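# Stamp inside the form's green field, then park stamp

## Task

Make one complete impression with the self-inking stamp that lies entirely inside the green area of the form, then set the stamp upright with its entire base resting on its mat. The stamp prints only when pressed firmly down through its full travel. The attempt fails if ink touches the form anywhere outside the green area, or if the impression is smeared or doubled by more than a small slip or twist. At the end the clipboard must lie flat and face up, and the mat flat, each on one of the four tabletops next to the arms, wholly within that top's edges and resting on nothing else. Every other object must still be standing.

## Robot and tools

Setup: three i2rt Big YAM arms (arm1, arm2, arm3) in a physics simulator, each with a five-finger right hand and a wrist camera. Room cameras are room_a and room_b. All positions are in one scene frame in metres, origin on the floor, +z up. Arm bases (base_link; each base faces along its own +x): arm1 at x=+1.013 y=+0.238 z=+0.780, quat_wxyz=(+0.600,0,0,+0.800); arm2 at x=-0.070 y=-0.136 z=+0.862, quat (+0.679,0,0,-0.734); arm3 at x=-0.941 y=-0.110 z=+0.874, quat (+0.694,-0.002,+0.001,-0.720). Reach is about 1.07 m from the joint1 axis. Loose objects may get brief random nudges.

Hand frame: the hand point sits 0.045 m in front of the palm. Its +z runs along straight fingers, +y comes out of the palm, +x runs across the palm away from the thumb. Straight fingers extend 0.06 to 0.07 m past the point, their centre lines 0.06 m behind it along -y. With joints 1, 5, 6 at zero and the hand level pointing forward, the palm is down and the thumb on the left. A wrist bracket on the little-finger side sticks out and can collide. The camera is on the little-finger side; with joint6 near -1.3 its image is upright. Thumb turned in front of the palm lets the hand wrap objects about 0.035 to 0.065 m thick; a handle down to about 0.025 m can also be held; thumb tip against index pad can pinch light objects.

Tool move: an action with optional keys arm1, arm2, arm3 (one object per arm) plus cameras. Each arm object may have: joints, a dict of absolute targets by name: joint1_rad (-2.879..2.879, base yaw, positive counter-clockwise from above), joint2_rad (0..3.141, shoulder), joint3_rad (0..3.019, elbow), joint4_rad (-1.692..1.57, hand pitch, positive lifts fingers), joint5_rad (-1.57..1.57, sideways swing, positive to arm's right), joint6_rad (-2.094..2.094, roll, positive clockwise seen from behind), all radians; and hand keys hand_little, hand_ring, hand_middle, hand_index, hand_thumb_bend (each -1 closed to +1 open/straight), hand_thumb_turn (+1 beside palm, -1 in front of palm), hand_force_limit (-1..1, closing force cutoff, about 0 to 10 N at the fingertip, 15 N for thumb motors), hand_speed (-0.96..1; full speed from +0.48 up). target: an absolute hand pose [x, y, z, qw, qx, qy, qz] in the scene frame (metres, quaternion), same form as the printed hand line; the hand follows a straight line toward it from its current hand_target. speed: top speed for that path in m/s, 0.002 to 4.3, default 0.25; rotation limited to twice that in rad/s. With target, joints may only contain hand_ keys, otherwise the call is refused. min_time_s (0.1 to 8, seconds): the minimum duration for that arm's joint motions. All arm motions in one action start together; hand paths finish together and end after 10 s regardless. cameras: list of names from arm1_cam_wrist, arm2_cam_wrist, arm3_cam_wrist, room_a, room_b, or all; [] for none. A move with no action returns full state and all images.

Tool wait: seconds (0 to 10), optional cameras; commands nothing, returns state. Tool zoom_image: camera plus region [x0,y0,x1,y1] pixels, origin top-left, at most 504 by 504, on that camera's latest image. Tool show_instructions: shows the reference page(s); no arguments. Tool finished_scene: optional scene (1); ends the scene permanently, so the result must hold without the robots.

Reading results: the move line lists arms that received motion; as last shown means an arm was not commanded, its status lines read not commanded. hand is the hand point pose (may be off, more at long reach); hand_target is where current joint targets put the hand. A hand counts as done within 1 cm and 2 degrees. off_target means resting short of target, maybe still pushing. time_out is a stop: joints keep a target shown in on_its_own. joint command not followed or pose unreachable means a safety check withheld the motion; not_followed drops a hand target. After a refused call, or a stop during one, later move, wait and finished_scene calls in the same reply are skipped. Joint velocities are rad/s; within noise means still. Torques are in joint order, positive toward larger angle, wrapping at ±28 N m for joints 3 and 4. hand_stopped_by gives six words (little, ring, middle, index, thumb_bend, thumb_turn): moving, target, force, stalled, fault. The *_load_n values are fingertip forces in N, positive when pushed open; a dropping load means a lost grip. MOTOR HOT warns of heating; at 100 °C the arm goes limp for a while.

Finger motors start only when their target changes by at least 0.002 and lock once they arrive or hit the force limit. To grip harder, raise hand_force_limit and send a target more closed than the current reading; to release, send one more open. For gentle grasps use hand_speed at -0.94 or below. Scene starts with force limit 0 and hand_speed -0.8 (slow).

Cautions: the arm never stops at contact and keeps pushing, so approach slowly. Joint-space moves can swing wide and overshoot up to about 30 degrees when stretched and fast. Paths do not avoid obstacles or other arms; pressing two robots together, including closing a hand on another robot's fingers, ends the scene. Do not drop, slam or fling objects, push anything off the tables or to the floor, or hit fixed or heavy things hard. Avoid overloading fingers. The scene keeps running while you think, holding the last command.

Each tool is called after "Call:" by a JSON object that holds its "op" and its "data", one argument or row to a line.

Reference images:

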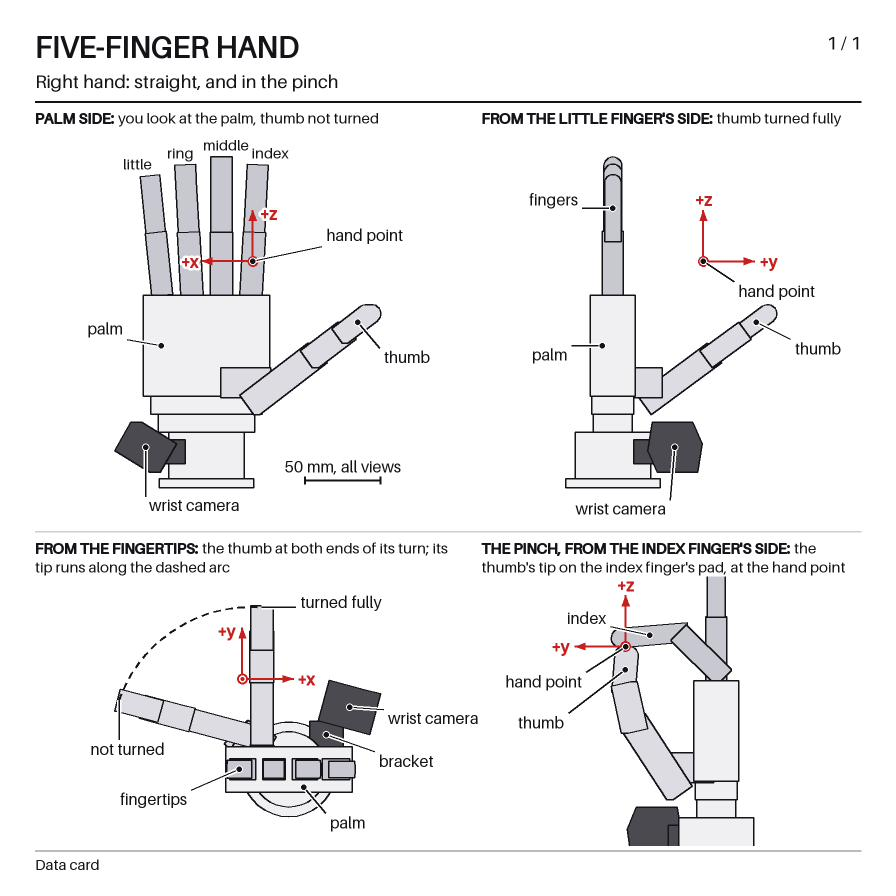

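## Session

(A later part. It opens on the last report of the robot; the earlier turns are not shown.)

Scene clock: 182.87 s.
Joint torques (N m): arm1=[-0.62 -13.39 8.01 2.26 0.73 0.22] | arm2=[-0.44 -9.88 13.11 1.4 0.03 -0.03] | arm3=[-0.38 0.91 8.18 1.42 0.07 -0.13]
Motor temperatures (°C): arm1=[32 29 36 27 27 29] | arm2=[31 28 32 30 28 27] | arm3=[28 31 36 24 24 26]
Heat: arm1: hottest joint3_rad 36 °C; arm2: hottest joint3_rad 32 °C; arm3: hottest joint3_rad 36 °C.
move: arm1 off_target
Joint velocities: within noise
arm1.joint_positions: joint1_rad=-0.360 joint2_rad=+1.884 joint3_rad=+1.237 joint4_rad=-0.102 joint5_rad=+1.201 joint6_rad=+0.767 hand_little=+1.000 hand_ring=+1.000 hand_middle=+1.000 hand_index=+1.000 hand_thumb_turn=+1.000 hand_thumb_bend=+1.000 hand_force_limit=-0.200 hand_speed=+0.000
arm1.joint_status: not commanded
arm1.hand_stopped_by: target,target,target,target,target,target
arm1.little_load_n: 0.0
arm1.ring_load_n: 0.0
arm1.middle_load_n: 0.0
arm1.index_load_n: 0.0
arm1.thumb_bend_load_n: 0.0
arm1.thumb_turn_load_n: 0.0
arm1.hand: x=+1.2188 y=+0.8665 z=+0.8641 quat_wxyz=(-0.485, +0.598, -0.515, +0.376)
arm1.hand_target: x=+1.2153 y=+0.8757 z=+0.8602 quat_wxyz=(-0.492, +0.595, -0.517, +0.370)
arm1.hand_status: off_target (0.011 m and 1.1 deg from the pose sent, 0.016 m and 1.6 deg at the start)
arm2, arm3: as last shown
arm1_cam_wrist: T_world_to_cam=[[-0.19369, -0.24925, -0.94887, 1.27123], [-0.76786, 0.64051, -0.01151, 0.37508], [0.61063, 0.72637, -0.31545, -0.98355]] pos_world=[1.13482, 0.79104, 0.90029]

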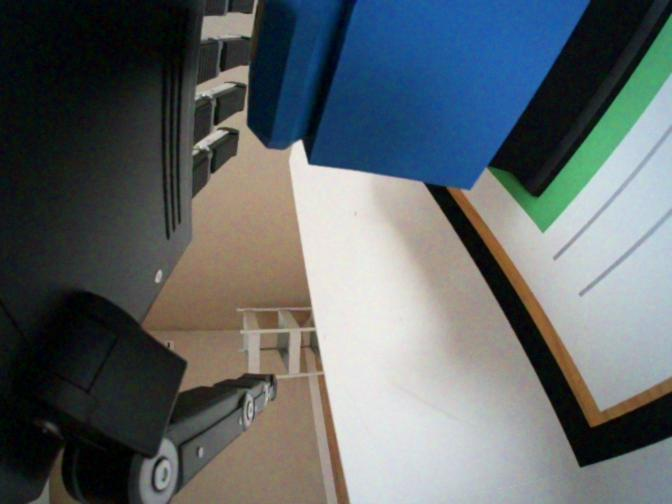

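Call:
{"op": "move", "data": {
  "arm1": {"target": [1.2153, 0.8750, 0.845, -0.4916, 0.5947, -0.5170, 0.3705], "speed": 0.03},
  "cameras": ["arm1_cam_wrist"]
}}

Scene clock: 184.20 s.
Joint torques (N m): arm1=[-0.56 -13.68 6.97 2.33 0.74 0.21] | arm2=[-0.73 -9.82 13.04 1.31 0 -0.04] | arm3=[-0.38 0.85 8.18 1.42 0.08 -0.13]
Motor temperatures (°C): arm1=[32 29 35 27 27 29] | arm2=[31 28 32 30 28 27] | arm3=[28 31 36 24 24 26]
Heat: arm1: hottest joint3_rad 35 °C; arm2: hottest joint3_rad 32 °C; arm3: hottest joint3_rad 36 °C.
move: arm1 off_target
Joint velocities: within noise
arm1.joint_positions: joint1_rad=-0.360 joint2_rad=+1.907 joint3_rad=+1.237 joint4_rad=-0.068 joint5_rad=+1.201 joint6_rad=+0.768 hand_little=+1.000 hand_ring=+1.000 hand_middle=+1.000 hand_index=+1.000 hand_thumb_turn=+1.000 hand_thumb_bend=+1.000 hand_force_limit=-0.200 hand_speed=+0.000
arm1.joint_status: not commanded
arm1.hand_stopped_by: target,target,target,target,target,target
arm1.little_load_n: 0.0
arm1.ring_load_n: 0.0
arm1.middle_load_n: 0.0
arm1.index_load_n: 0.0
arm1.thumb_bend_load_n: 0.0
arm1.thumb_turn_load_n: -0.5
arm1.hand: x=+1.2191 y=+0.8707 z=+0.8548 quat_wxyz=(-0.489, +0.595, -0.517, +0.373)
arm1.hand_target: x=+1.2152 y=+0.8747 z=+0.8451 quat_wxyz=(-0.491, +0.595, -0.517, +0.371)
arm1.hand_status: off_target (0.011 m and 0.4 deg from the pose sent, 0.021 m and 1.1 deg at the start)
arm2, arm3: as last shown
arm1_cam_wrist: T_world_to_cam=[[-0.19313, -0.23698, -0.95213, 1.25484], [-0.76763, 0.64088, -0.0038, 0.36534], [0.6111, 0.73015, -0.30568, -1.002]] pos_world=[1.13511, 0.79483, 0.88986]

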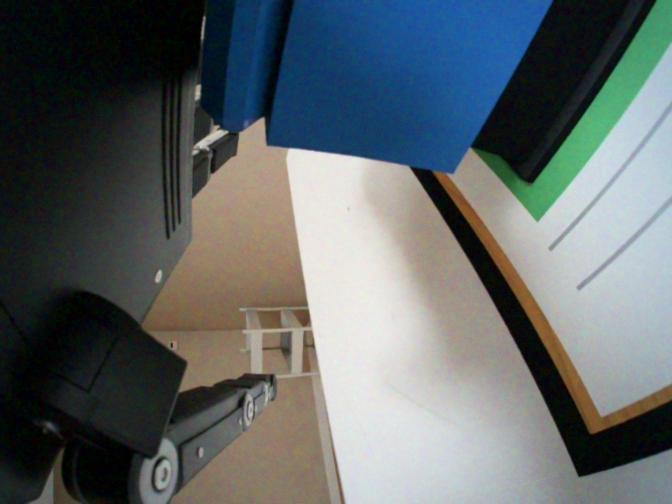

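Call:
{"op": "move", "data": {
  "arm1": {"joints": {"joint2_rad": 1.930, "joint3_rad": 1.237, "joint4_rad": -0.060}, "min_time_s": 0.8},
  "cameras": ["arm1_cam_wrist"]
}}

Scene clock: 185.57 s.
Joint torques (N m): arm1=[-0.62 -13.57 6.75 1.87 0.73 0.21] | arm2=[-0.32 -10.17 13.04 1.31 -0.01 -0.03] | arm3=[-0.38 0.91 8.2 1.4 0.08 -0.13]
Motor temperatures (°C): arm1=[32 29 35 27 27 29] | arm2=[31 28 32 30 28 27] | arm3=[28 31 36 24 24 26]
Heat: arm1: hottest joint3_rad 35 °C; arm2: hottest joint3_rad 32 °C; arm3: hottest joint3_rad 36 °C.
move: arm1 done
Joint velocities: within noise
arm1.joint_positions: joint1_rad=-0.360 joint2_rad=+1.907 joint3_rad=+1.237 joint4_rad=-0.068 joint5_rad=+1.201 joint6_rad=+0.768 hand_little=+1.000 hand_ring=+1.000 hand_middle=+1.000 hand_index=+1.000 hand_thumb_turn=+1.000 hand_thumb_bend=+1.000 hand_force_limit=-0.200 hand_speed=+0.000
arm1.joint_status: all done
arm1.hand_stopped_by: target,target,target,target,target,target
arm1.little_load_n: 0.0
arm1.ring_load_n: 0.0
arm1.middle_load_n: 0.0
arm1.index_load_n: 0.0
arm1.thumb_bend_load_n: 0.0
arm1.thumb_turn_load_n: 0.0
arm1.hand: x=+1.2191 y=+0.8708 z=+0.8548 quat_wxyz=(-0.490, +0.595, -0.517, +0.373)
arm1.hand_target: x=+1.2150 y=+0.8721 z=+0.8418 quat_wxyz=(-0.487, +0.598, -0.515, +0.374)
arm1.hand_status: not commanded
arm2.joint_positions: joint1_rad=+0.509 joint2_rad=+1.210 joint3_rad=+1.151 joint4_rad=-0.490 joint5_rad=-0.083 joint6_rad=-0.083 hand_little=+0.900 hand_ring=+0.900 hand_middle=+0.550 hand_index=+0.550 hand_thumb_turn=-1.000 hand_thumb_bend=+1.000 hand_force_limit=-0.200 hand_speed=-0.500
arm2.joint_status: not commanded
arm2.hand_stopped_by: target,target,target,target,target,target
arm2.little_load_n: 0.0
arm2.ring_load_n: 0.0
arm2.middle_load_n: 0.0
arm2.index_load_n: 0.0
arm2.thumb_bend_load_n: 0.5
arm2.thumb_turn_load_n: 0.0
arm2.hand: x=+0.1871 y=-0.5973 z=+1.1568 quat_wxyz=(-0.121, +0.241, -0.838, +0.475)
arm2.hand_target: x=+0.1858 y=-0.6050 z=+1.1887 quat_wxyz=(-0.124, +0.231, -0.828, +0.496)
arm2.hand_status: not commanded
arm3: as last shown
arm1_cam_wrist: T_world_to_cam=[[-0.19309, -0.23663, -0.95222, 1.25471], [-0.76763, 0.64088, -0.0036, 0.3651], [0.61111, 0.73026, -0.30539, -1.00241]] pos_world=[1.13511, 0.79493, 0.88996]

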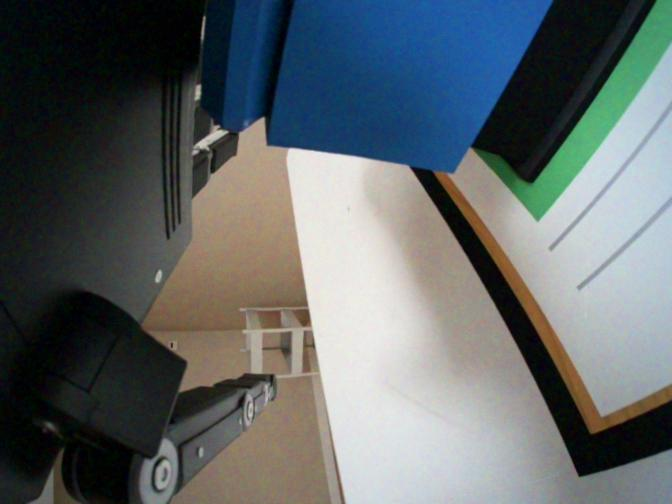

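Call:
{"op": "move", "data": {
  "arm1": {"joints": {"joint2_rad": 1.97, "joint3_rad": 1.215, "joint4_rad": -0.060}, "min_time_s": 1.0},
  "cameras": ["arm1_cam_wrist"]
}}

Scene clock: 187.03 s.
Joint torques (N m): arm1=[-0.44 -11.16 5.08 1.7 0.33 0.21] | arm2=[-0.91 -9.7 13.03 1.42 0.05 -0.01] | arm3=[-0.38 0.91 8.18 1.42 0.08 -0.13]
Motor temperatures (°C): arm1=[32 29 35 27 27 29] | arm2=[31 28 32 30 28 27] | arm3=[28 31 36 24 24 26]
Heat: arm1: hottest joint3_rad 35 °C; arm2: hottest joint3_rad 32 °C; arm3: hottest joint3_rad 36 °C.
move: arm1 done
Joint velocities: within noise
arm1.joint_positions: joint1_rad=-0.360 joint2_rad=+1.914 joint3_rad=+1.237 joint4_rad=-0.064 joint5_rad=+1.210 joint6_rad=+0.767 hand_little=+1.000 hand_ring=+1.000 hand_middle=+1.000 hand_index=+1.000 hand_thumb_turn=+1.000 hand_thumb_bend=+1.000 hand_force_limit=-0.200 hand_speed=+0.000
arm1.joint_status: all done
arm1.hand_stopped_by: target,target,target,target,target,target
arm1.little_load_n: 0.0
arm1.ring_load_n: 0.0
arm1.middle_load_n: 0.0
arm1.index_load_n: 0.0
arm1.thumb_bend_load_n: 0.0
arm1.thumb_turn_load_n: 0.0
arm1.hand: x=+1.2202 y=+0.8697 z=+0.8515 quat_wxyz=(-0.488, +0.593, -0.517, +0.377)
arm1.hand_target: x=+1.2141 y=+0.8596 z=+0.8078 quat_wxyz=(-0.467, +0.614, -0.504, +0.388)
arm1.hand_status: not commanded
arm2, arm3: as last shown
arm2.thumb_bend_load_n: 0.0
arm1_cam_wrist: T_world_to_cam=[[-0.18906, -0.23977, -0.95224, 1.24931], [-0.76331, 0.64593, -0.0111, 0.36334], [0.61775, 0.72476, -0.30514, -1.00682]] pos_world=[1.13549, 0.79456, 0.88645]

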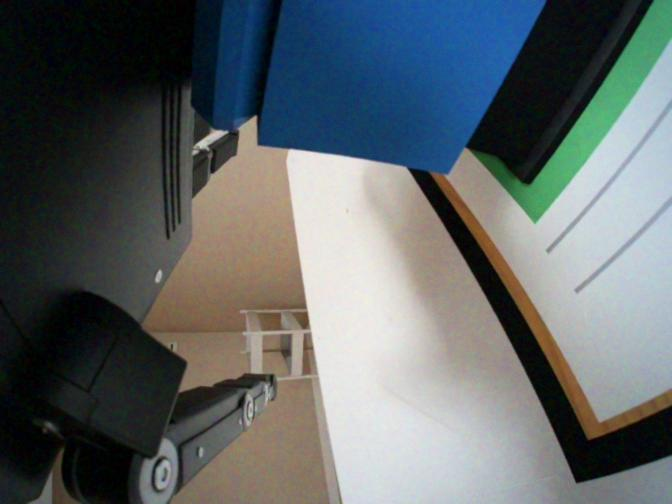

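Call:
{"op": "move", "data": {
  "arm1": {"joints": {"joint2_rad": 2.03, "joint3_rad": 1.175, "joint4_rad": -0.080}, "min_time_s": 1.2},
  "cameras": ["arm1_cam_wrist"]
}}

Scene clock: 188.83 s.
Joint torques (N m): arm1=[-0.62 -9.58 2.55 0.72 0.11 0.23] | arm2=[-0.44 -9.88 13.11 1.29 0.03 -0.02] | arm3=[-0.38 0.85 8.18 1.42 0.08 -0.13]
Motor temperatures (°C): arm1=[32 29 35 27 27 29] | arm2=[31 28 32 30 28 27] | arm3=[28 31 36 24 24 26]
Heat: arm1: hottest joint3_rad 35 °C; arm2: hottest joint3_rad 32 °C; arm3: hottest joint3_rad 36 °C.
move: arm1 done
Joint velocities: within noise
arm1.joint_positions: joint1_rad=-0.358 joint2_rad=+1.951 joint3_rad=+1.227 joint4_rad=-0.064 joint5_rad=+1.215 joint6_rad=+0.766 hand_little=+1.000 hand_ring=+1.000 hand_middle=+1.000 hand_index=+1.000 hand_thumb_turn=+1.000 hand_thumb_bend=+1.000 hand_force_limit=-0.200 hand_speed=+0.000
arm1.joint_status: all done
arm1.hand_stopped_by: target,target,target,target,target,target
arm1.little_load_n: 0.0
arm1.ring_load_n: 0.0
arm1.middle_load_n: 0.0
arm1.index_load_n: 0.0
arm1.thumb_bend_load_n: 0.0
arm1.thumb_turn_load_n: 0.0
arm1.hand: x=+1.2192 y=+0.8628 z=+0.8252 quat_wxyz=(-0.474, +0.604, -0.508, +0.390)
arm1.hand_target: x=+1.2122 y=+0.8307 z=+0.7547 quat_wxyz=(-0.428, +0.642, -0.482, +0.415)
arm1.hand_status: not commanded
arm2, arm3: as last shown
arm3.little_load_n: -0.5
arm1_cam_wrist: T_world_to_cam=[[-0.18908, -0.28467, -0.93979, 1.25093], [-0.76221, 0.64594, -0.04231, 0.39109], [0.61909, 0.70832, -0.33912, -0.96862]] pos_world=[1.13429, 0.78958, 0.86369]

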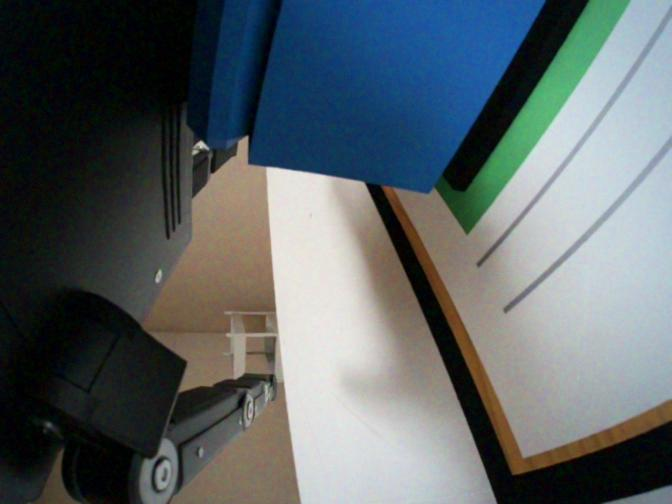

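Call:
{"op": "move", "data": {
  "arm1": {"joints": {"joint2_rad": 2.07, "joint3_rad": 1.145, "joint4_rad": -0.03}, "min_time_s": 1.2},
  "cameras": ["arm1_cam_wrist"]
}}

Scene clock: 191.23 s.
Joint torques (N m): arm1=[-0.73 -7.36 1.16 0.64 -0.35 0.37] | arm2=[-0.38 -9.58 13.23 1.35 0.01 -0.02] | arm3=[-0.38 0.91 8.18 1.42 0.08 -0.13]
Motor temperatures (°C): arm1=[32 28 35 27 27 29] | arm2=[31 28 32 30 28 27] | arm3=[28 31 36 24 24 26]
Heat: arm1: hottest joint3_rad 35 °C; arm2: hottest joint3_rad 32 °C; arm3: hottest joint3_rad 36 °C.
move: arm1 done
Joint velocities: within noise
arm1.joint_positions: joint1_rad=-0.357 joint2_rad=+1.960 joint3_rad=+1.215 joint4_rad=-0.012 joint5_rad=+1.225 joint6_rad=+0.754 hand_little=+1.000 hand_ring=+1.000 hand_middle=+1.000 hand_index=+1.000 hand_thumb_turn=+1.000 hand_thumb_bend=+1.000 hand_force_limit=-0.200 hand_speed=+0.000
arm1.joint_status: all done
arm1.hand_stopped_by: target,target,target,target,target,target
arm1.little_load_n: 0.0
arm1.ring_load_n: 0.0
arm1.middle_load_n: 0.0
arm1.index_load_n: 0.0
arm1.thumb_bend_load_n: 0.0
arm1.thumb_turn_load_n: 0.0
arm1.hand: x=+1.2198 y=+0.8632 z=+0.8219 quat_wxyz=(-0.482, +0.597, -0.510, +0.390)
arm1.hand_target: x=+1.2114 y=+0.8187 z=+0.7264 quat_wxyz=(-0.421, +0.647, -0.478, +0.419)
arm1.hand_status: not commanded
arm2, arm3: as last shown
arm3.little_load_n: 0.0
arm3.thumb_turn_load_n: 0.5
arm1_cam_wrist: T_world_to_cam=[[-0.17935, -0.26688, -0.9469, 1.22666], [-0.75978, 0.64901, -0.03901, 0.38289], [0.62496, 0.71243, -0.31917, -0.99745]] pos_world=[1.13428, 0.78948, 0.85811]

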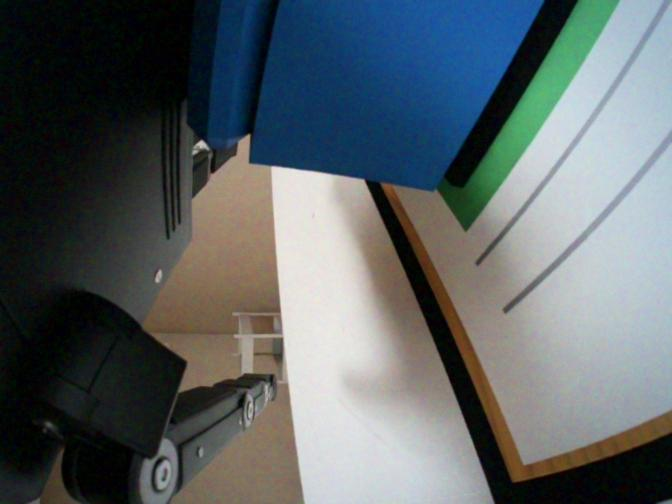

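Call:
{"op": "move", "data": {
  "arm1": {"joints": {"joint2_rad": 2.095, "joint3_rad": 1.130, "joint4_rad": -0.01}, "min_time_s": 1.0},
  "cameras": ["arm1_cam_wrist", "room_a"]
}}

Scene clock: 193.17 s.
Joint torques (N m): arm1=[-0.79 -5.83 0.47 0.53 -0.76 0.48] | arm2=[-0.38 -10.05 13.07 1.26 0.05 -0.01] | arm3=[-0.38 0.91 8.2 1.42 0.08 -0.13]
Motor temperatures (°C): arm1=[32 28 35 27 27 29] | arm2=[31 28 32 30 28 27] | arm3=[28 31 36 24 24 26]
Heat: arm1: hottest joint3_rad 35 °C; arm2: hottest joint3_rad 32 °C; arm3: hottest joint3_rad 36 °C.
move: arm1 done
Joint velocities: within noise
arm1.joint_positions: joint1_rad=-0.356 joint2_rad=+1.964 joint3_rad=+1.208 joint4_rad=+0.011 joint5_rad=+1.234 joint6_rad=+0.743 hand_little=+1.000 hand_ring=+1.000 hand_middle=+1.000 hand_index=+1.000 hand_thumb_turn=+1.000 hand_thumb_bend=+1.000 hand_force_limit=-0.200 hand_speed=+0.000
arm1.joint_status: all done
arm1.hand_stopped_by: target,target,target,target,target,target
arm1.little_load_n: 0.0
arm1.ring_load_n: 0.0
arm1.middle_load_n: 0.0
arm1.index_load_n: 0.0
arm1.thumb_bend_load_n: 0.0
arm1.thumb_turn_load_n: 0.0
arm1.hand: x=+1.2204 y=+0.8623 z=+0.8204 quat_wxyz=(-0.484, +0.594, -0.509, +0.392)
arm1.hand_target: x=+1.2109 y=+0.8099 z=+0.7092 quat_wxyz=(-0.414, +0.651, -0.474, +0.424)
arm1.hand_status: not commanded
arm2, arm3: as last shown
arm2.thumb_bend_load_n: 0.5
arm3.thumb_turn_load_n: 0.0
arm1_cam_wrist: T_world_to_cam=[[-0.17188, -0.26486, -0.94885, 1.21589], [-0.75756, 0.65125, -0.04455, 0.38378], [0.62973, 0.71115, -0.31258, -1.00779]] pos_world=[1.13436, 0.78879, 0.85578]

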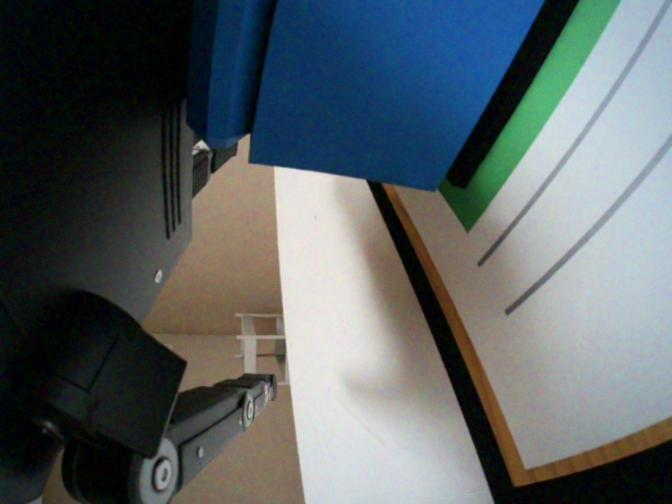

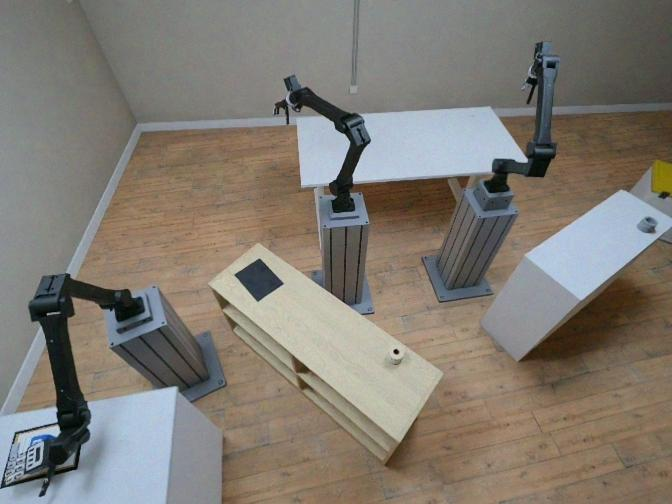

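Call:
{"op": "move", "data": {
  "arm1": {"joints": {"joint2_rad": 2.105, "joint3_rad": 1.120, "joint4_rad": 0.005}, "min_time_s": 0.8}
}}

Call:
{"op": "move", "data": {
  "arm1": {"joints": {"joint2_rad": 2.03, "joint3_rad": 1.175, "joint4_rad": -0.04}, "min_time_s": 0.8}
}}

Call:
{"op": "move", "data": {
  "arm1": {"joints": {"joint2_rad": 1.96, "joint3_rad": 1.225, "joint4_rad": -0.06}, "min_time_s": 1.0},
  "cameras": ["arm1_cam_wrist"]
}}

Scene clock: 195.53 s.
Joint torques (N m): arm1=[-1.08 -5.25 0.05 0.53 -0.95 0.57] | arm2=[-0.73 -10.29 13.05 1.37 0.02 0] | arm3=[-0.38 0.91 8.18 1.4 0.08 -0.13]
Motor temperatures (°C): arm1=[32 28 34 27 27 29] | arm2=[31 28 32 30 28 27] | arm3=[28 31 36 24 24 26]
Heat: arm1: hottest joint3_rad 34 °C; arm2: hottest joint3_rad 32 °C; arm3: hottest joint3_rad 36 °C.
move: arm1 done
Joint velocities: within noise
arm1.joint_positions: joint1_rad=-0.356 joint2_rad=+1.966 joint3_rad=+1.204 joint4_rad=+0.026 joint5_rad=+1.238 joint6_rad=+0.736 hand_little=+1.000 hand_ring=+1.000 hand_middle=+1.000 hand_index=+1.000 hand_thumb_turn=+1.000 hand_thumb_bend=+1.000 hand_force_limit=-0.200 hand_speed=+0.000
arm1.joint_status: all done
arm1.hand_stopped_by: target,target,target,target,target,target
arm1.little_load_n: 0.0
arm1.ring_load_n: 0.0
arm1.middle_load_n: 0.0
arm1.index_load_n: 0.0
arm1.thumb_bend_load_n: 0.0
arm1.thumb_turn_load_n: -0.5
arm1.hand: x=+1.2204 y=+0.8616 z=+0.8195 quat_wxyz=(-0.485, +0.592, -0.509, +0.393)
arm1.hand_target: x=+1.2104 y=+0.8058 z=+0.7020 quat_wxyz=(-0.412, +0.652, -0.473, +0.425)
arm1.hand_status: not commanded
arm2: as last shown
arm2.little_load_n: 0.5
arm2.thumb_bend_load_n: -0.5
arm3.joint_positions: joint1_rad=-0.218 joint2_rad=+0.610 joint3_rad=+1.345 joint4_rad=-1.409 joint5_rad=+0.224 joint6_rad=-1.278 hand_little=+1.000 hand_ring=+1.000 hand_middle=+1.000 hand_index=+1.000 hand_thumb_turn=+1.000 hand_thumb_bend=+1.000 hand_force_limit=+0.000 hand_speed=-0.800
arm3.joint_status: not commanded
arm3.hand_stopped_by: target,target,target,target,target,target
arm3.little_load_n: 0.0
arm3.ring_load_n: 0.0
arm3.middle_load_n: 0.0
arm3.index_load_n: 0.0
arm3.thumb_bend_load_n: 0.0
arm3.thumb_turn_load_n: 0.0
arm3.hand: x=-1.0788 y=-0.2818 z=+1.3395 quat_wxyz=(+0.373, +0.397, -0.804, +0.240)
arm3.hand_target: x=-1.0787 y=-0.2814 z=+1.3485 quat_wxyz=(+0.379, +0.393, -0.800, +0.248)
arm3.hand_status: not commanded
pictures: none

Scene clock: 196.73 s.
Joint torques (N m): arm1=[-0.91 -10.29 3.47 -0.24 -0.48 0.49] | arm2=[-0.62 -9.64 13.12 1.36 0.02 -0.01] | arm3=[-0.38 0.91 8.18 1.42 0.08 -0.13]
Motor temperatures (°C): arm1=[32 28 34 27 27 29] | arm2=[31 28 32 30 28 27] | arm3=[28 31 36 24 24 26]
Heat: arm1: hottest joint3_rad 34 °C; arm2: hottest joint3_rad 32 °C; arm3: hottest joint3_rad 36 °C.
move: arm1 done
Joint velocities: within noise
arm1.joint_positions: joint1_rad=-0.356 joint2_rad=+1.961 joint3_rad=+1.213 joint4_rad=-0.003 joint5_rad=+1.228 joint6_rad=+0.741 hand_little=+1.000 hand_ring=+1.000 hand_middle=+1.000 hand_index=+1.000 hand_thumb_turn=+1.000 hand_thumb_bend=+1.000 hand_force_limit=-0.200 hand_speed=+0.000
arm1.joint_status: all done
arm1.hand_stopped_by: target,target,target,target,target,target
arm1.little_load_n: 0.0
arm1.ring_load_n: 0.0
arm1.middle_load_n: 0.0
arm1.index_load_n: 0.0
arm1.thumb_bend_load_n: 0.0
arm1.thumb_turn_load_n: 0.0
arm1.hand: x=+1.2193 y=+0.8632 z=+0.8218 quat_wxyz=(-0.482, +0.598, -0.507, +0.392)
arm1.hand_target: x=+1.2126 y=+0.8377 z=+0.7588 quat_wxyz=(-0.441, +0.633, -0.489, +0.406)
arm1.hand_status: not commanded
arm2, arm3: as last shown
arm2.little_load_n: 0.0
arm2.index_load_n: -0.5
arm2.thumb_bend_load_n: 0.0
pictures: none

Scene clock: 198.07 s.
Joint torques (N m): arm1=[-0.91 -13.04 6.93 0.43 -0.11 0.42] | arm2=[-0.73 -9.76 13.14 1.35 0.03 -0.02] | arm3=[-0.38 0.91 8.18 1.42 0.08 -0.13]
Motor temperatures (°C): arm1=[32 28 34 27 27 29] | arm2=[31 28 32 30 28 27] | arm3=[28 31 36 24 24 26]
Heat: arm1: hottest joint3_rad 34 °C; arm2: hottest joint3_rad 32 °C; arm3: hottest joint3_rad 36 °C.
move: arm1 done
Joint velocities: within noise
arm1.joint_positions: joint1_rad=-0.356 joint2_rad=+1.930 joint3_rad=+1.220 joint4_rad=-0.037 joint5_rad=+1.220 joint6_rad=+0.751 hand_little=+1.000 hand_ring=+1.000 hand_middle=+1.000 hand_index=+1.000 hand_thumb_turn=+1.000 hand_thumb_bend=+1.000 hand_force_limit=-0.200 hand_speed=+0.000
arm1.joint_status: all done
arm1.hand_stopped_by: target,target,target,target,target,target
arm1.little_load_n: 0.0
arm1.ring_load_n: 0.0
arm1.middle_load_n: 0.0
arm1.index_load_n: 0.0
arm1.thumb_bend_load_n: 0.0
arm1.thumb_turn_load_n: 0.0
arm1.hand: x=+1.2183 y=+0.8647 z=+0.8386 quat_wxyz=(-0.484, +0.597, -0.510, +0.386)
arm1.hand_target: x=+1.2145 y=+0.8648 z=+0.8180 quat_wxyz=(-0.474, +0.609, -0.508, +0.384)
arm1.hand_status: not commanded
arm2, arm3: as last shown
arm2.middle_load_n: -0.5
arm2.index_load_n: 0.0
arm1_cam_wrist: T_world_to_cam=[[-0.17985, -0.26147, -0.94831, 1.23964], [-0.7639, 0.6445, -0.03282, 0.38509], [0.61977, 0.7185, -0.31565, -0.99419]] pos_world=[1.13329, 0.79026, 0.87439]

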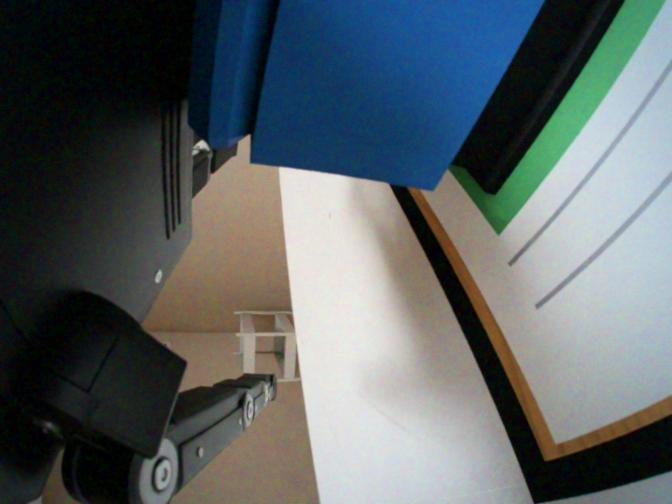

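Call:
{"op": "move", "data": {
  "arm1": {"joints": {"joint2_rad": 1.90, "joint3_rad": 1.245, "joint4_rad": -0.06}, "min_time_s": 1.0}
}}

Call:
{"op": "move", "data": {
  "arm1": {"joints": {"joint2_rad": 1.80, "joint3_rad": 1.255, "joint4_rad": -0.12}, "min_time_s": 1.5},
  "cameras": ["arm1_cam_wrist", "room_a"]
}}

Scene clock: 199.63 s.
Joint torques (N m): arm1=[-0.85 -15.38 8.55 0.95 0.16 0.33] | arm2=[-0.44 -9.99 13.11 1.36 0.04 -0.02] | arm3=[-0.38 0.85 8.2 1.42 0.08 -0.13]
Motor temperatures (°C): arm1=[32 28 34 27 27 29] | arm2=[31 28 32 30 28 27] | arm3=[28 31 36 24 24 26]
Heat: arm1: hottest joint3_rad 34 °C; arm2: hottest joint3_rad 32 °C; arm3: hottest joint3_rad 36 °C.
move: arm1 done
Joint velocities: within noise
arm1.joint_positions: joint1_rad=-0.356 joint2_rad=+1.905 joint3_rad=+1.220 joint4_rad=-0.048 joint5_rad=+1.214 joint6_rad=+0.756 hand_little=+1.000 hand_ring=+1.000 hand_middle=+1.000 hand_index=+1.000 hand_thumb_turn=+1.000 hand_thumb_bend=+1.000 hand_force_limit=-0.200 hand_speed=+0.000
arm1.joint_status: all done
arm1.hand_stopped_by: target,target,target,target,target,target
arm1.little_load_n: 0.0
arm1.ring_load_n: 0.0
arm1.middle_load_n: 0.0
arm1.index_load_n: 0.0
arm1.thumb_bend_load_n: 0.0
arm1.thumb_turn_load_n: -0.5
arm1.hand: x=+1.2176 y=+0.8658 z=+0.8520 quat_wxyz=(-0.490, +0.594, -0.514, +0.379)
arm1.hand_target: x=+1.2153 y=+0.8769 z=+0.8641 quat_wxyz=(-0.499, +0.588, -0.521, +0.365)
arm1.hand_status: not commanded
arm2.joint_positions: joint1_rad=+0.509 joint2_rad=+1.210 joint3_rad=+1.151 joint4_rad=-0.490 joint5_rad=-0.083 joint6_rad=-0.083 hand_little=+0.900 hand_ring=+0.900 hand_middle=+0.550 hand_index=+0.550 hand_thumb_turn=-1.000 hand_thumb_bend=+1.000 hand_force_limit=-0.200 hand_speed=-0.500
arm2.joint_status: not commanded
arm2.hand_stopped_by: target,target,target,target,target,target
arm2.little_load_n: 0.0
arm2.ring_load_n: 0.0
arm2.middle_load_n: 0.0
arm2.index_load_n: 0.0
arm2.thumb_bend_load_n: 0.0
arm2.thumb_turn_load_n: 0.0
arm2.hand: x=+0.1871 y=-0.5973 z=+1.1568 quat_wxyz=(-0.121, +0.241, -0.838, +0.475)
arm2.hand_target: x=+0.1858 y=-0.6050 z=+1.1887 quat_wxyz=(-0.124, +0.231, -0.828, +0.496)
arm2.hand_status: not commanded
arm3: as last shown
pictures: none

Scene clock: 201.57 s.
Joint torques (N m): arm1=[-0.91 -15.97 9.74 0.99 0.55 0.23] | arm2=[-0.44 -9.7 12.98 1.39 0.01 -0.04] | arm3=[-0.44 0.91 8.18 1.4 0.08 -0.13]
Motor temperatures (°C): arm1=[32 28 34 27 27 29] | arm2=[31 28 33 30 28 27] | arm3=[28 30 36 24 24 26]
Heat: arm1: hottest joint3_rad 34 °C; arm2: hottest joint3_rad 33 °C; arm3: hottest joint3_rad 36 °C.
move: arm1 done
Joint velocities: within noise
arm1.joint_positions: joint1_rad=-0.356 joint2_rad=+1.818 joint3_rad=+1.220 joint4_rad=-0.109 joint5_rad=+1.204 joint6_rad=+0.767 hand_little=+1.000 hand_ring=+1.000 hand_middle=+1.000 hand_index=+1.000 hand_thumb_turn=+1.000 hand_thumb_bend=+1.000 hand_force_limit=-0.200 hand_speed=+0.000
arm1.joint_status: all done
arm1.hand_stopped_by: target,target,target,target,target,target
arm1.little_load_n: 0.0
arm1.ring_load_n: 0.0
arm1.middle_load_n: 0.0
arm1.index_load_n: 0.0
arm1.thumb_bend_load_n: 0.0
arm1.thumb_turn_load_n: -0.5
arm1.hand: x=+1.2159 y=+0.8616 z=+0.8969 quat_wxyz=(-0.500, +0.587, -0.521, +0.366)
arm1.hand_target: x=+1.2150 y=+0.8735 z=+0.9229 quat_wxyz=(-0.515, +0.575, -0.529, +0.353)
arm1.hand_status: not commanded
arm2, arm3: as last shown
arm1_cam_wrist: T_world_to_cam=[[-0.1881, -0.20918, -0.95962, 1.26884], [-0.76915, 0.63897, 0.01148, 0.35866], [0.61076, 0.74025, -0.28108, -1.01085]] pos_world=[1.13192, 0.78452, 0.92936]

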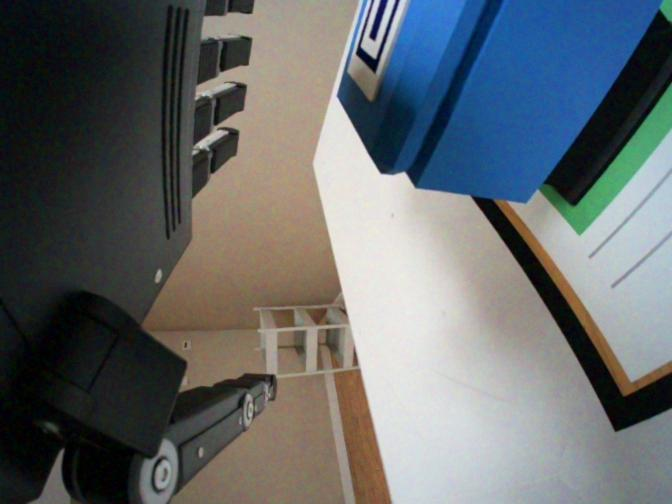

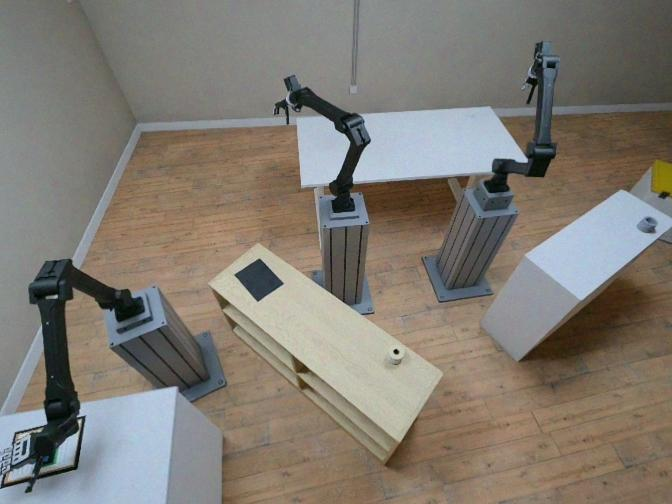

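Call:
{"op": "move", "data": {
  "arm1": {"target": [1.2160, 0.840, 1.04, -0.4916, 0.5947, -0.5170, 0.3705], "speed": 0.2}
}}

Call:
{"op": "move", "data": {
  "arm1": {"target": [1.2195, 0.807, 1.03, -0.2832, 0.6545, -0.6420, 0.2822], "speed": 0.2, "joints": {"hand_thumb_turn": -1, "hand_thumb_bend": 1, "hand_index": 0.5, "hand_middle": 0.5, "hand_ring": 0.9, "hand_little": 0.9, "hand_speed": 0.0}},
  "cameras": ["arm1_cam_wrist", "room_a"]
}}

Call:
{"op": "zoom_image", "data": {
  "camera": "arm1_cam_wrist",
  "region": [340, 20, 640, 300]
}}

Call:
{"op": "zoom_image", "data": {
  "camera": "room_a",
  "region": [0, 400, 100, 504]
}}

Scene clock: 203.63 s.
Joint torques (N m): arm1=[-1.08 -12.57 12.37 0.9 0.62 0.22] | arm2=[-0.79 -9.76 13.09 1.48 0.03 -0.02] | arm3=[-0.38 0.91 8.21 1.42 0.07 -0.13]
Motor temperatures (°C): arm1=[32 28 34 27 27 29] | arm2=[31 28 33 30 28 27] | arm3=[28 30 36 24 24 26]
Heat: arm1: hottest joint3_rad 34 °C; arm2: hottest joint3_rad 33 °C; arm3: hottest joint3_rad 36 °C.
move: arm1 off_target
Joint velocities: within noise
arm1.joint_positions: joint1_rad=-0.356 joint2_rad=+1.611 joint3_rad=+1.309 joint4_rad=-0.466 joint5_rad=+1.200 joint6_rad=+0.751 hand_little=+1.000 hand_ring=+1.000 hand_middle=+1.000 hand_index=+1.000 hand_thumb_turn=+1.000 hand_thumb_bend=+1.000 hand_force_limit=-0.200 hand_speed=+0.000
arm1.joint_status: not commanded
arm1.hand_stopped_by: target,target,target,target,target,target
arm1.little_load_n: 0.0
arm1.ring_load_n: 0.0
arm1.middle_load_n: 0.0
arm1.index_load_n: 0.0
arm1.thumb_bend_load_n: 0.0
arm1.thumb_turn_load_n: 0.0
arm1.hand: x=+1.2129 y=+0.8255 z=+1.0142 quat_wxyz=(-0.477, +0.609, -0.505, +0.383)
arm1.hand_target: x=+1.2156 y=+0.8385 z=+1.0400 quat_wxyz=(-0.492, +0.595, -0.516, +0.370)
arm1.hand_status: off_target (0.030 m and 3.0 deg from the pose sent, 0.145 m and 1.4 deg at the start)
arm2, arm3: as last shown
pictures: none

Scene clock: 205.87 s.
Joint torques (N m): arm1=[-1.32 -12.4 12.11 0.18 0.6 0.22] | arm2=[-0.44 -9.82 13.16 1.36 0.01 -0.04] | arm3=[-0.38 0.91 8.18 1.42 0.07 -0.13]
Motor temperatures (°C): arm1=[32 28 35 27 27 29] | arm2=[31 28 33 30 28 27] | arm3=[28 30 36 24 24 26]
Heat: arm1: hottest joint3_rad 35 °C; arm2: hottest joint3_rad 33 °C; arm3: hottest joint3_rad 36 °C.
move: arm1 off_target
Joint velocities: within noise
arm1.joint_positions: joint1_rad=-0.475 joint2_rad=+1.708 joint3_rad=+1.689 joint4_rad=-1.355 joint5_rad=+0.801 joint6_rad=+1.255 hand_little=+0.900 hand_ring=+0.900 hand_middle=+0.500 hand_index=+0.500 hand_thumb_turn=-1.000 hand_thumb_bend=+1.000 hand_force_limit=-0.200 hand_speed=+0.000
arm1.joint_status: all done
arm1.hand_stopped_by: target,target,target,target,target,target
arm1.little_load_n: 0.0
arm1.ring_load_n: -0.5
arm1.middle_load_n: 0.0
arm1.index_load_n: 0.0
arm1.thumb_bend_load_n: -0.5
arm1.thumb_turn_load_n: 0.0
arm1.hand: x=+1.2146 y=+0.7932 z=+1.0186 quat_wxyz=(-0.275, +0.662, -0.635, +0.289)
arm1.hand_target: x=+1.2194 y=+0.8062 z=+1.0298 quat_wxyz=(-0.284, +0.655, -0.642, +0.282)
arm1.hand_status: off_target (0.019 m and 1.7 deg from the pose sent, 0.025 m and 30.1 deg at the start)
arm2, arm3: as last shown
arm1_cam_wrist: T_world_to_cam=[[-0.6509, -0.29732, -0.69851, 1.73713], [-0.60135, 0.76353, 0.23537, -0.13081], [0.46335, 0.57326, -0.67578, -0.21169]] pos_world=[1.15013, 0.73771, 1.10115]

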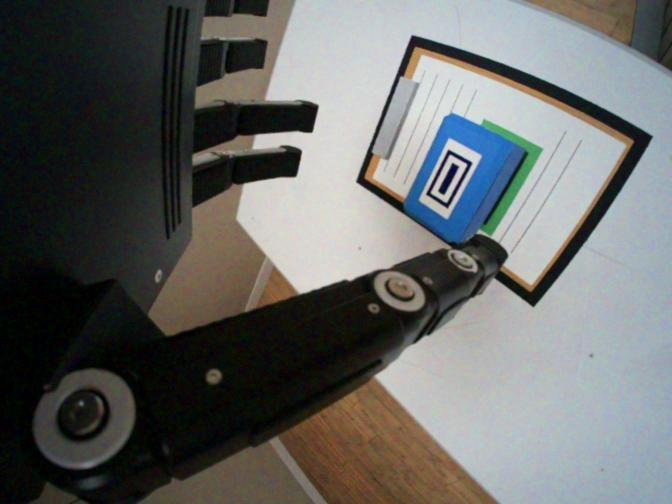

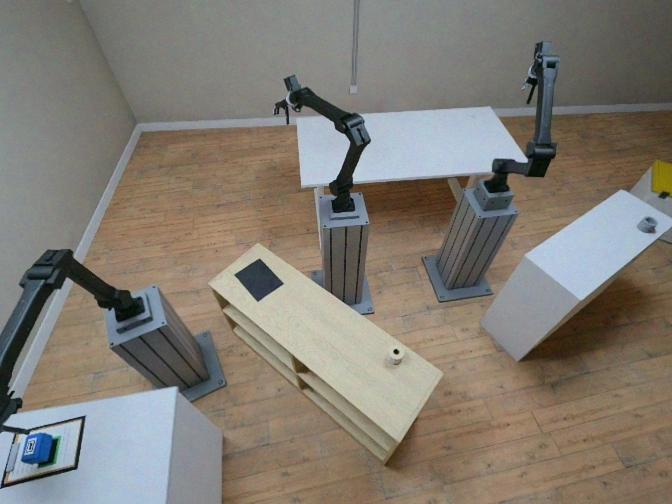

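Scaled by 1.680 from the camera's image (finer frame: 960x720).

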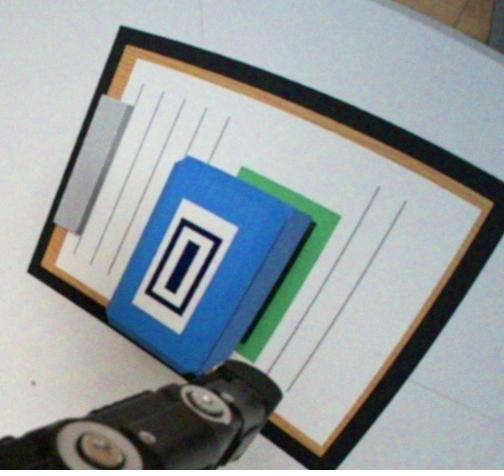

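Scaled by 4.846 from the camera's image (finer frame: 960x720).

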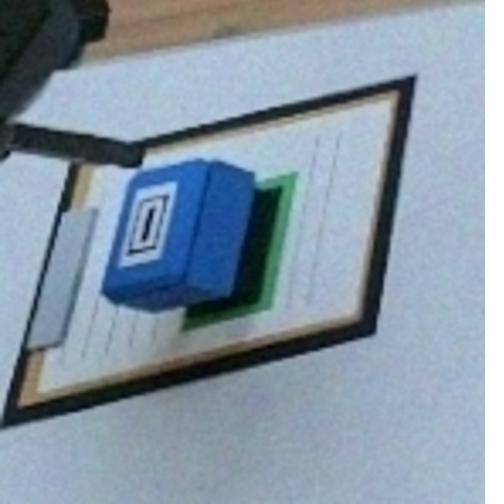

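Call:
{"op": "move", "data": {
  "arm1": {"target": [1.2265, 0.806, 0.935, -0.2817, 0.6543, -0.6427, 0.2827], "speed": 0.12},
  "cameras": ["arm1_cam_wrist"]
}}

Call:
{"op": "zoom_image", "data": {
  "camera": "arm1_cam_wrist",
  "region": [300, 50, 560, 300]
}}

Scene clock: 207.90 s.
Joint torques (N m): arm1=[-1.61 -13.1 7.25 1.37 0.62 0.08] | arm2=[-0.21 -10.11 13.15 1.35 0.04 -0.04] | arm3=[-0.38 0.91 8.2 1.4 0.07 -0.13]
Motor temperatures (°C): arm1=[32 28 35 27 27 29] | arm2=[31 28 33 30 28 27] | arm3=[28 30 36 24 24 26]
Heat: arm1: hottest joint3_rad 35 °C; arm2: hottest joint3_rad 33 °C; arm3: hottest joint3_rad 36 °C.
move: arm1 off_target
Joint velocities: within noise
arm1.joint_positions: joint1_rad=-0.485 joint2_rad=+1.744 joint3_rad=+1.543 joint4_rad=-1.135 joint5_rad=+0.798 joint6_rad=+1.256 hand_little=+0.900 hand_ring=+0.900 hand_middle=+0.500 hand_index=+0.500 hand_thumb_turn=-1.000 hand_thumb_bend=+1.000 hand_force_limit=-0.200 hand_speed=+0.000
arm1.joint_status: not commanded
arm1.hand_stopped_by: target,target,target,target,target,target
arm1.little_load_n: 0.0
arm1.ring_load_n: 0.0
arm1.middle_load_n: 0.0
arm1.index_load_n: -0.5
arm1.thumb_bend_load_n: 0.0
arm1.thumb_turn_load_n: 0.0
arm1.hand: x=+1.2222 y=+0.8064 z=+0.9474 quat_wxyz=(-0.288, +0.653, -0.643, +0.279)
arm1.hand_target: x=+1.2264 y=+0.8058 z=+0.9350 quat_wxyz=(-0.281, +0.654, -0.643, +0.283)
arm1.hand_status: off_target (0.013 m and 0.8 deg from the pose sent, 0.086 m and 1.6 deg at the start)
arm2, arm3: as last shown
arm1_cam_wrist: T_world_to_cam=[[-0.65077, -0.26379, -0.71198, 1.68185], [-0.59532, 0.75929, 0.26282, -0.1494], [0.47127, 0.59489, -0.65117, -0.32134]] pos_world=[1.157, 0.74826, 1.02745]

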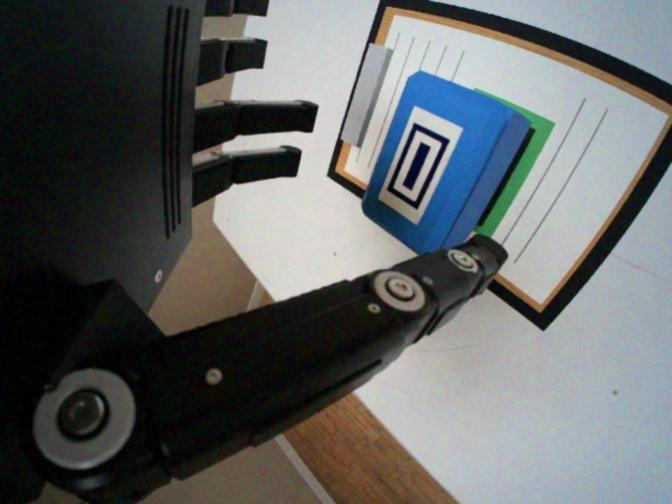

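Scaled by 1.938 from the camera's image (finer frame: 960x720).

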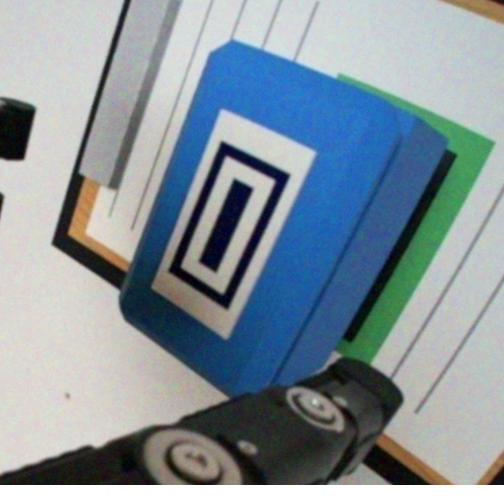

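Call:
{"op": "move", "data": {
  "arm1": {"target": [1.2275, 0.8033, 0.876, -0.2797, 0.6553, -0.6427, 0.2827], "speed": 0.08}
}}

Call:
{"op": "move", "data": {
  "arm1": {"target": [1.2275, 0.8033, 0.862, -0.2797, 0.6553, -0.6427, 0.2827], "speed": 0.05},
  "cameras": ["arm1_cam_wrist"]
}}

Scene clock: 210.07 s.
Joint torques (N m): arm1=[-1.38 -13.16 6.86 1.44 0.61 0.03] | arm2=[-0.38 -9.82 13.04 1.35 0.03 -0.03] | arm3=[-0.38 0.91 8.18 1.4 0.08 -0.13]
Motor temperatures (°C): arm1=[32 28 35 27 27 29] | arm2=[31 28 33 30 28 27] | arm3=[28 30 36 24 24 26]
Heat: arm1: hottest joint3_rad 35 °C; arm2: hottest joint3_rad 33 °C; arm3: hottest joint3_rad 36 °C.
move: arm1 off_target
Joint velocities: within noise
arm1.joint_positions: joint1_rad=-0.488 joint2_rad=+1.782 joint3_rad=+1.440 joint4_rad=-0.991 joint5_rad=+0.795 joint6_rad=+1.256 hand_little=+0.900 hand_ring=+0.900 hand_middle=+0.500 hand_index=+0.500 hand_thumb_turn=-1.000 hand_thumb_bend=+1.000 hand_force_limit=-0.200 hand_speed=+0.000
arm1.joint_status: not commanded
arm1.hand_stopped_by: target,target,target,target,target,target
arm1.little_load_n: 0.0
arm1.ring_load_n: 0.0
arm1.middle_load_n: 0.0
arm1.index_load_n: 0.0
arm1.thumb_bend_load_n: 0.0
arm1.thumb_turn_load_n: 0.0
arm1.hand: x=+1.2236 y=+0.8056 z=+0.8902 quat_wxyz=(-0.288, +0.652, -0.644, +0.277)
arm1.hand_target: x=+1.2274 y=+0.8031 z=+0.8763 quat_wxyz=(-0.280, +0.655, -0.643, +0.282)
arm1.hand_status: off_target (0.015 m and 1.2 deg from the pose sent, 0.072 m and 1.1 deg at the start)
arm2: as last shown
arm3.joint_positions: joint1_rad=-0.218 joint2_rad=+0.610 joint3_rad=+1.345 joint4_rad=-1.409 joint5_rad=+0.224 joint6_rad=-1.278 hand_little=+1.000 hand_ring=+1.000 hand_middle=+1.000 hand_index=+1.000 hand_thumb_turn=+1.000 hand_thumb_bend=+1.000 hand_force_limit=+0.000 hand_speed=-0.800
arm3.joint_status: not commanded
arm3.hand_stopped_by: target,target,target,target,target,target
arm3.little_load_n: 0.0
arm3.ring_load_n: 0.0
arm3.middle_load_n: 0.0
arm3.index_load_n: 0.0
arm3.thumb_bend_load_n: 0.0
arm3.thumb_turn_load_n: 0.0
arm3.hand: x=-1.0788 y=-0.2818 z=+1.3395 quat_wxyz=(+0.373, +0.397, -0.804, +0.240)
arm3.hand_target: x=-1.0787 y=-0.2814 z=+1.3485 quat_wxyz=(+0.379, +0.393, -0.800, +0.248)
arm3.hand_status: not commanded
pictures: none

Scene clock: 211.10 s.
Joint torques (N m): arm1=[-1.61 -12.98 6.71 1.44 0.61 0.04] | arm2=[-0.67 -9.47 13.07 1.36 0.03 -0.01] | arm3=[-0.38 0.91 8.18 1.42 0.08 -0.13]
Motor temperatures (°C): arm1=[32 28 35 27 27 29] | arm2=[31 28 33 30 28 27] | arm3=[28 30 36 24 24 26]
Heat: arm1: hottest joint3_rad 35 °C; arm2: hottest joint3_rad 33 °C; arm3: hottest joint3_rad 36 °C.
move: arm1 off_target
Joint velocities: within noise
arm1.joint_positions: joint1_rad=-0.488 joint2_rad=+1.793 joint3_rad=+1.421 joint4_rad=-0.958 joint5_rad=+0.795 joint6_rad=+1.256 hand_little=+0.900 hand_ring=+0.900 hand_middle=+0.500 hand_index=+0.500 hand_thumb_turn=-1.000 hand_thumb_bend=+1.000 hand_force_limit=-0.200 hand_speed=+0.000
arm1.joint_status: not commanded
arm1.hand_stopped_by: target,target,target,target,target,target
arm1.little_load_n: 0.0
arm1.ring_load_n: 0.0
arm1.middle_load_n: 0.0
arm1.index_load_n: 0.0
arm1.thumb_bend_load_n: 0.0
arm1.thumb_turn_load_n: 0.0
arm1.hand: x=+1.2237 y=+0.8062 z=+0.8777 quat_wxyz=(-0.289, +0.652, -0.645, +0.277)
arm1.hand_target: x=+1.2274 y=+0.8029 z=+0.8622 quat_wxyz=(-0.279, +0.655, -0.643, +0.283)
arm1.hand_status: off_target (0.016 m and 1.3 deg from the pose sent, 0.028 m and 1.1 deg at the start)
arm2, arm3: as last shown
arm2.middle_load_n: -0.5
arm1_cam_wrist: T_world_to_cam=[[-0.65273, -0.25811, -0.71226, 1.63129], [-0.59291, 0.7593, 0.26819, -0.13772], [0.4716, 0.59736, -0.64866, -0.37184]] pos_world=[1.1585, 0.74775, 0.95764]

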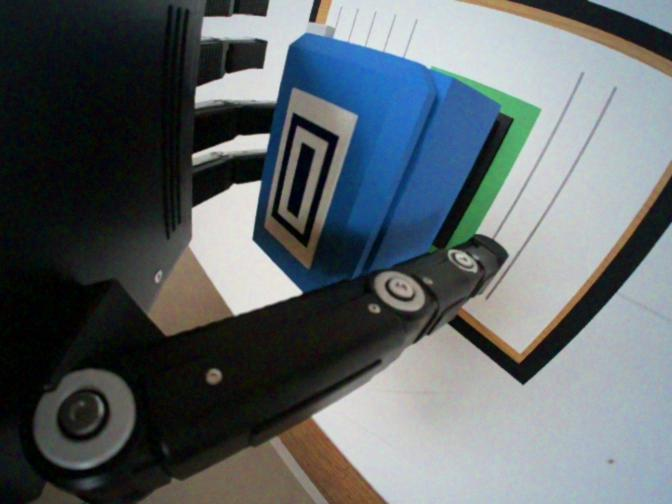

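Call:
{"op": "move", "data": {
  "arm1": {"target": [1.2275, 0.8005, 0.851, -0.2777, 0.6563, -0.6420, 0.2837], "speed": 0.05}
}}

Call:
{"op": "move", "data": {
  "arm1": {"joints": {"hand_speed": -0.6, "hand_thumb_bend": 0.68, "hand_index": 0.33, "hand_middle": 0.33, "hand_force_limit": -0.2}},
  "cameras": ["arm1_cam_wrist"]
}}

Scene clock: 212.40 s.
Joint torques (N m): arm1=[-1.61 -13.04 6.54 1.42 0.61 0.04] | arm2=[-0.44 -9.58 13.04 1.28 0.03 -0.03] | arm3=[-0.38 0.91 8.2 1.4 0.07 -0.13]
Motor temperatures (°C): arm1=[32 28 35 27 27 29] | arm2=[31 28 33 30 28 27] | arm3=[28 30 36 24 24 26]
Heat: arm1: hottest joint3_rad 35 °C; arm2: hottest joint3_rad 33 °C; arm3: hottest joint3_rad 36 °C.
move: arm1 off_target
Joint velocities: within noise
arm1.joint_positions: joint1_rad=-0.489 joint2_rad=+1.800 joint3_rad=+1.402 joint4_rad=-0.934 joint5_rad=+0.794 joint6_rad=+1.253 hand_little=+0.900 hand_ring=+0.900 hand_middle=+0.500 hand_index=+0.500 hand_thumb_turn=-1.000 hand_thumb_bend=+1.000 hand_force_limit=-0.200 hand_speed=+0.000
arm1.joint_status: not commanded
arm1.hand_stopped_by: target,target,target,target,target,target
arm1.little_load_n: 0.0
arm1.ring_load_n: 0.0
arm1.middle_load_n: 0.0
arm1.index_load_n: 0.0
arm1.thumb_bend_load_n: 0.0
arm1.thumb_turn_load_n: 0.0
arm1.hand: x=+1.2239 y=+0.8039 z=+0.8673 quat_wxyz=(-0.287, +0.653, -0.644, +0.278)
arm1.hand_target: x=+1.2273 y=+0.8001 z=+0.8512 quat_wxyz=(-0.277, +0.656, -0.642, +0.284)
arm1.hand_status: off_target (0.017 m and 1.4 deg from the pose sent, 0.028 m and 1.6 deg at the start)
arm2, arm3: as last shown
arm2.middle_load_n: 0.0
arm3.thumb_bend_load_n: 0.5
pictures: none

Scene clock: 213.43 s.
Joint torques (N m): arm1=[-1.61 -12.98 6.6 1.43 0.6 0.04] | arm2=[-0.73 -9.88 13.12 1.47 0.02 -0.04] | arm3=[-0.38 0.91 8.18 1.42 0.08 -0.13]
Motor temperatures (°C): arm1=[32 28 35 27 27 29] | arm2=[31 28 33 30 28 27] | arm3=[28 30 36 24 24 26]
Heat: arm1: hottest joint3_rad 35 °C; arm2: hottest joint3_rad 33 °C; arm3: hottest joint3_rad 36 °C.
move: arm1 done
Joint velocities: within noise
arm1.joint_positions: joint1_rad=-0.489 joint2_rad=+1.800 joint3_rad=+1.402 joint4_rad=-0.934 joint5_rad=+0.794 joint6_rad=+1.253 hand_little=+0.900 hand_ring=+0.900 hand_middle=+0.330 hand_index=+0.330 hand_thumb_turn=-1.000 hand_thumb_bend=+0.680 hand_force_limit=-0.200 hand_speed=-0.600
arm1.joint_status: all done
arm1.hand_stopped_by: target,target,target,target,target,target
arm1.little_load_n: 0.0
arm1.ring_load_n: 0.0
arm1.middle_load_n: 0.0
arm1.index_load_n: 0.5
arm1.thumb_bend_load_n: 0.0
arm1.thumb_turn_load_n: 0.0
arm1.hand: x=+1.2239 y=+0.8040 z=+0.8673 quat_wxyz=(-0.287, +0.653, -0.644, +0.278)
arm1.hand_target: x=+1.2274 y=+0.8001 z=+0.8513 quat_wxyz=(-0.278, +0.656, -0.642, +0.284)
arm1.hand_status: not commanded
arm2.joint_positions: joint1_rad=+0.509 joint2_rad=+1.210 joint3_rad=+1.151 joint4_rad=-0.490 joint5_rad=-0.083 joint6_rad=-0.083 hand_little=+0.900 hand_ring=+0.900 hand_middle=+0.550 hand_index=+0.550 hand_thumb_turn=-1.000 hand_thumb_bend=+1.000 hand_force_limit=-0.200 hand_speed=-0.500
arm2.joint_status: not commanded
arm2.hand_stopped_by: target,target,target,target,target,target
arm2.little_load_n: -0.5
arm2.ring_load_n: 0.0
arm2.middle_load_n: 0.0
arm2.index_load_n: 0.0
arm2.thumb_bend_load_n: 0.0
arm2.thumb_turn_load_n: 0.0
arm2.hand: x=+0.1871 y=-0.5973 z=+1.1568 quat_wxyz=(-0.121, +0.241, -0.838, +0.475)
arm2.hand_target: x=+0.1858 y=-0.6050 z=+1.1887 quat_wxyz=(-0.124, +0.231, -0.828, +0.496)
arm2.hand_status: not commanded
arm3: as last shown
arm3.thumb_bend_load_n: 0.0
arm1_cam_wrist: T_world_to_cam=[[-0.65303, -0.26132, -0.71082, 1.62501], [-0.59331, 0.75985, 0.26572, -0.13096], [0.47068, 0.59526, -0.65125, -0.37227]] pos_world=[1.1587, 0.74576, 0.94745]

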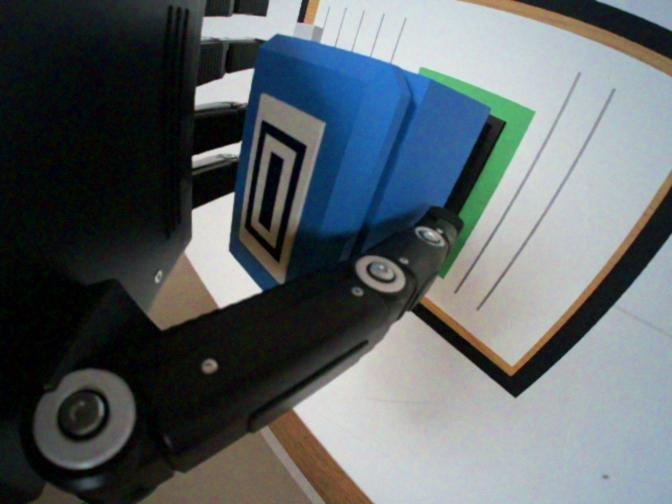

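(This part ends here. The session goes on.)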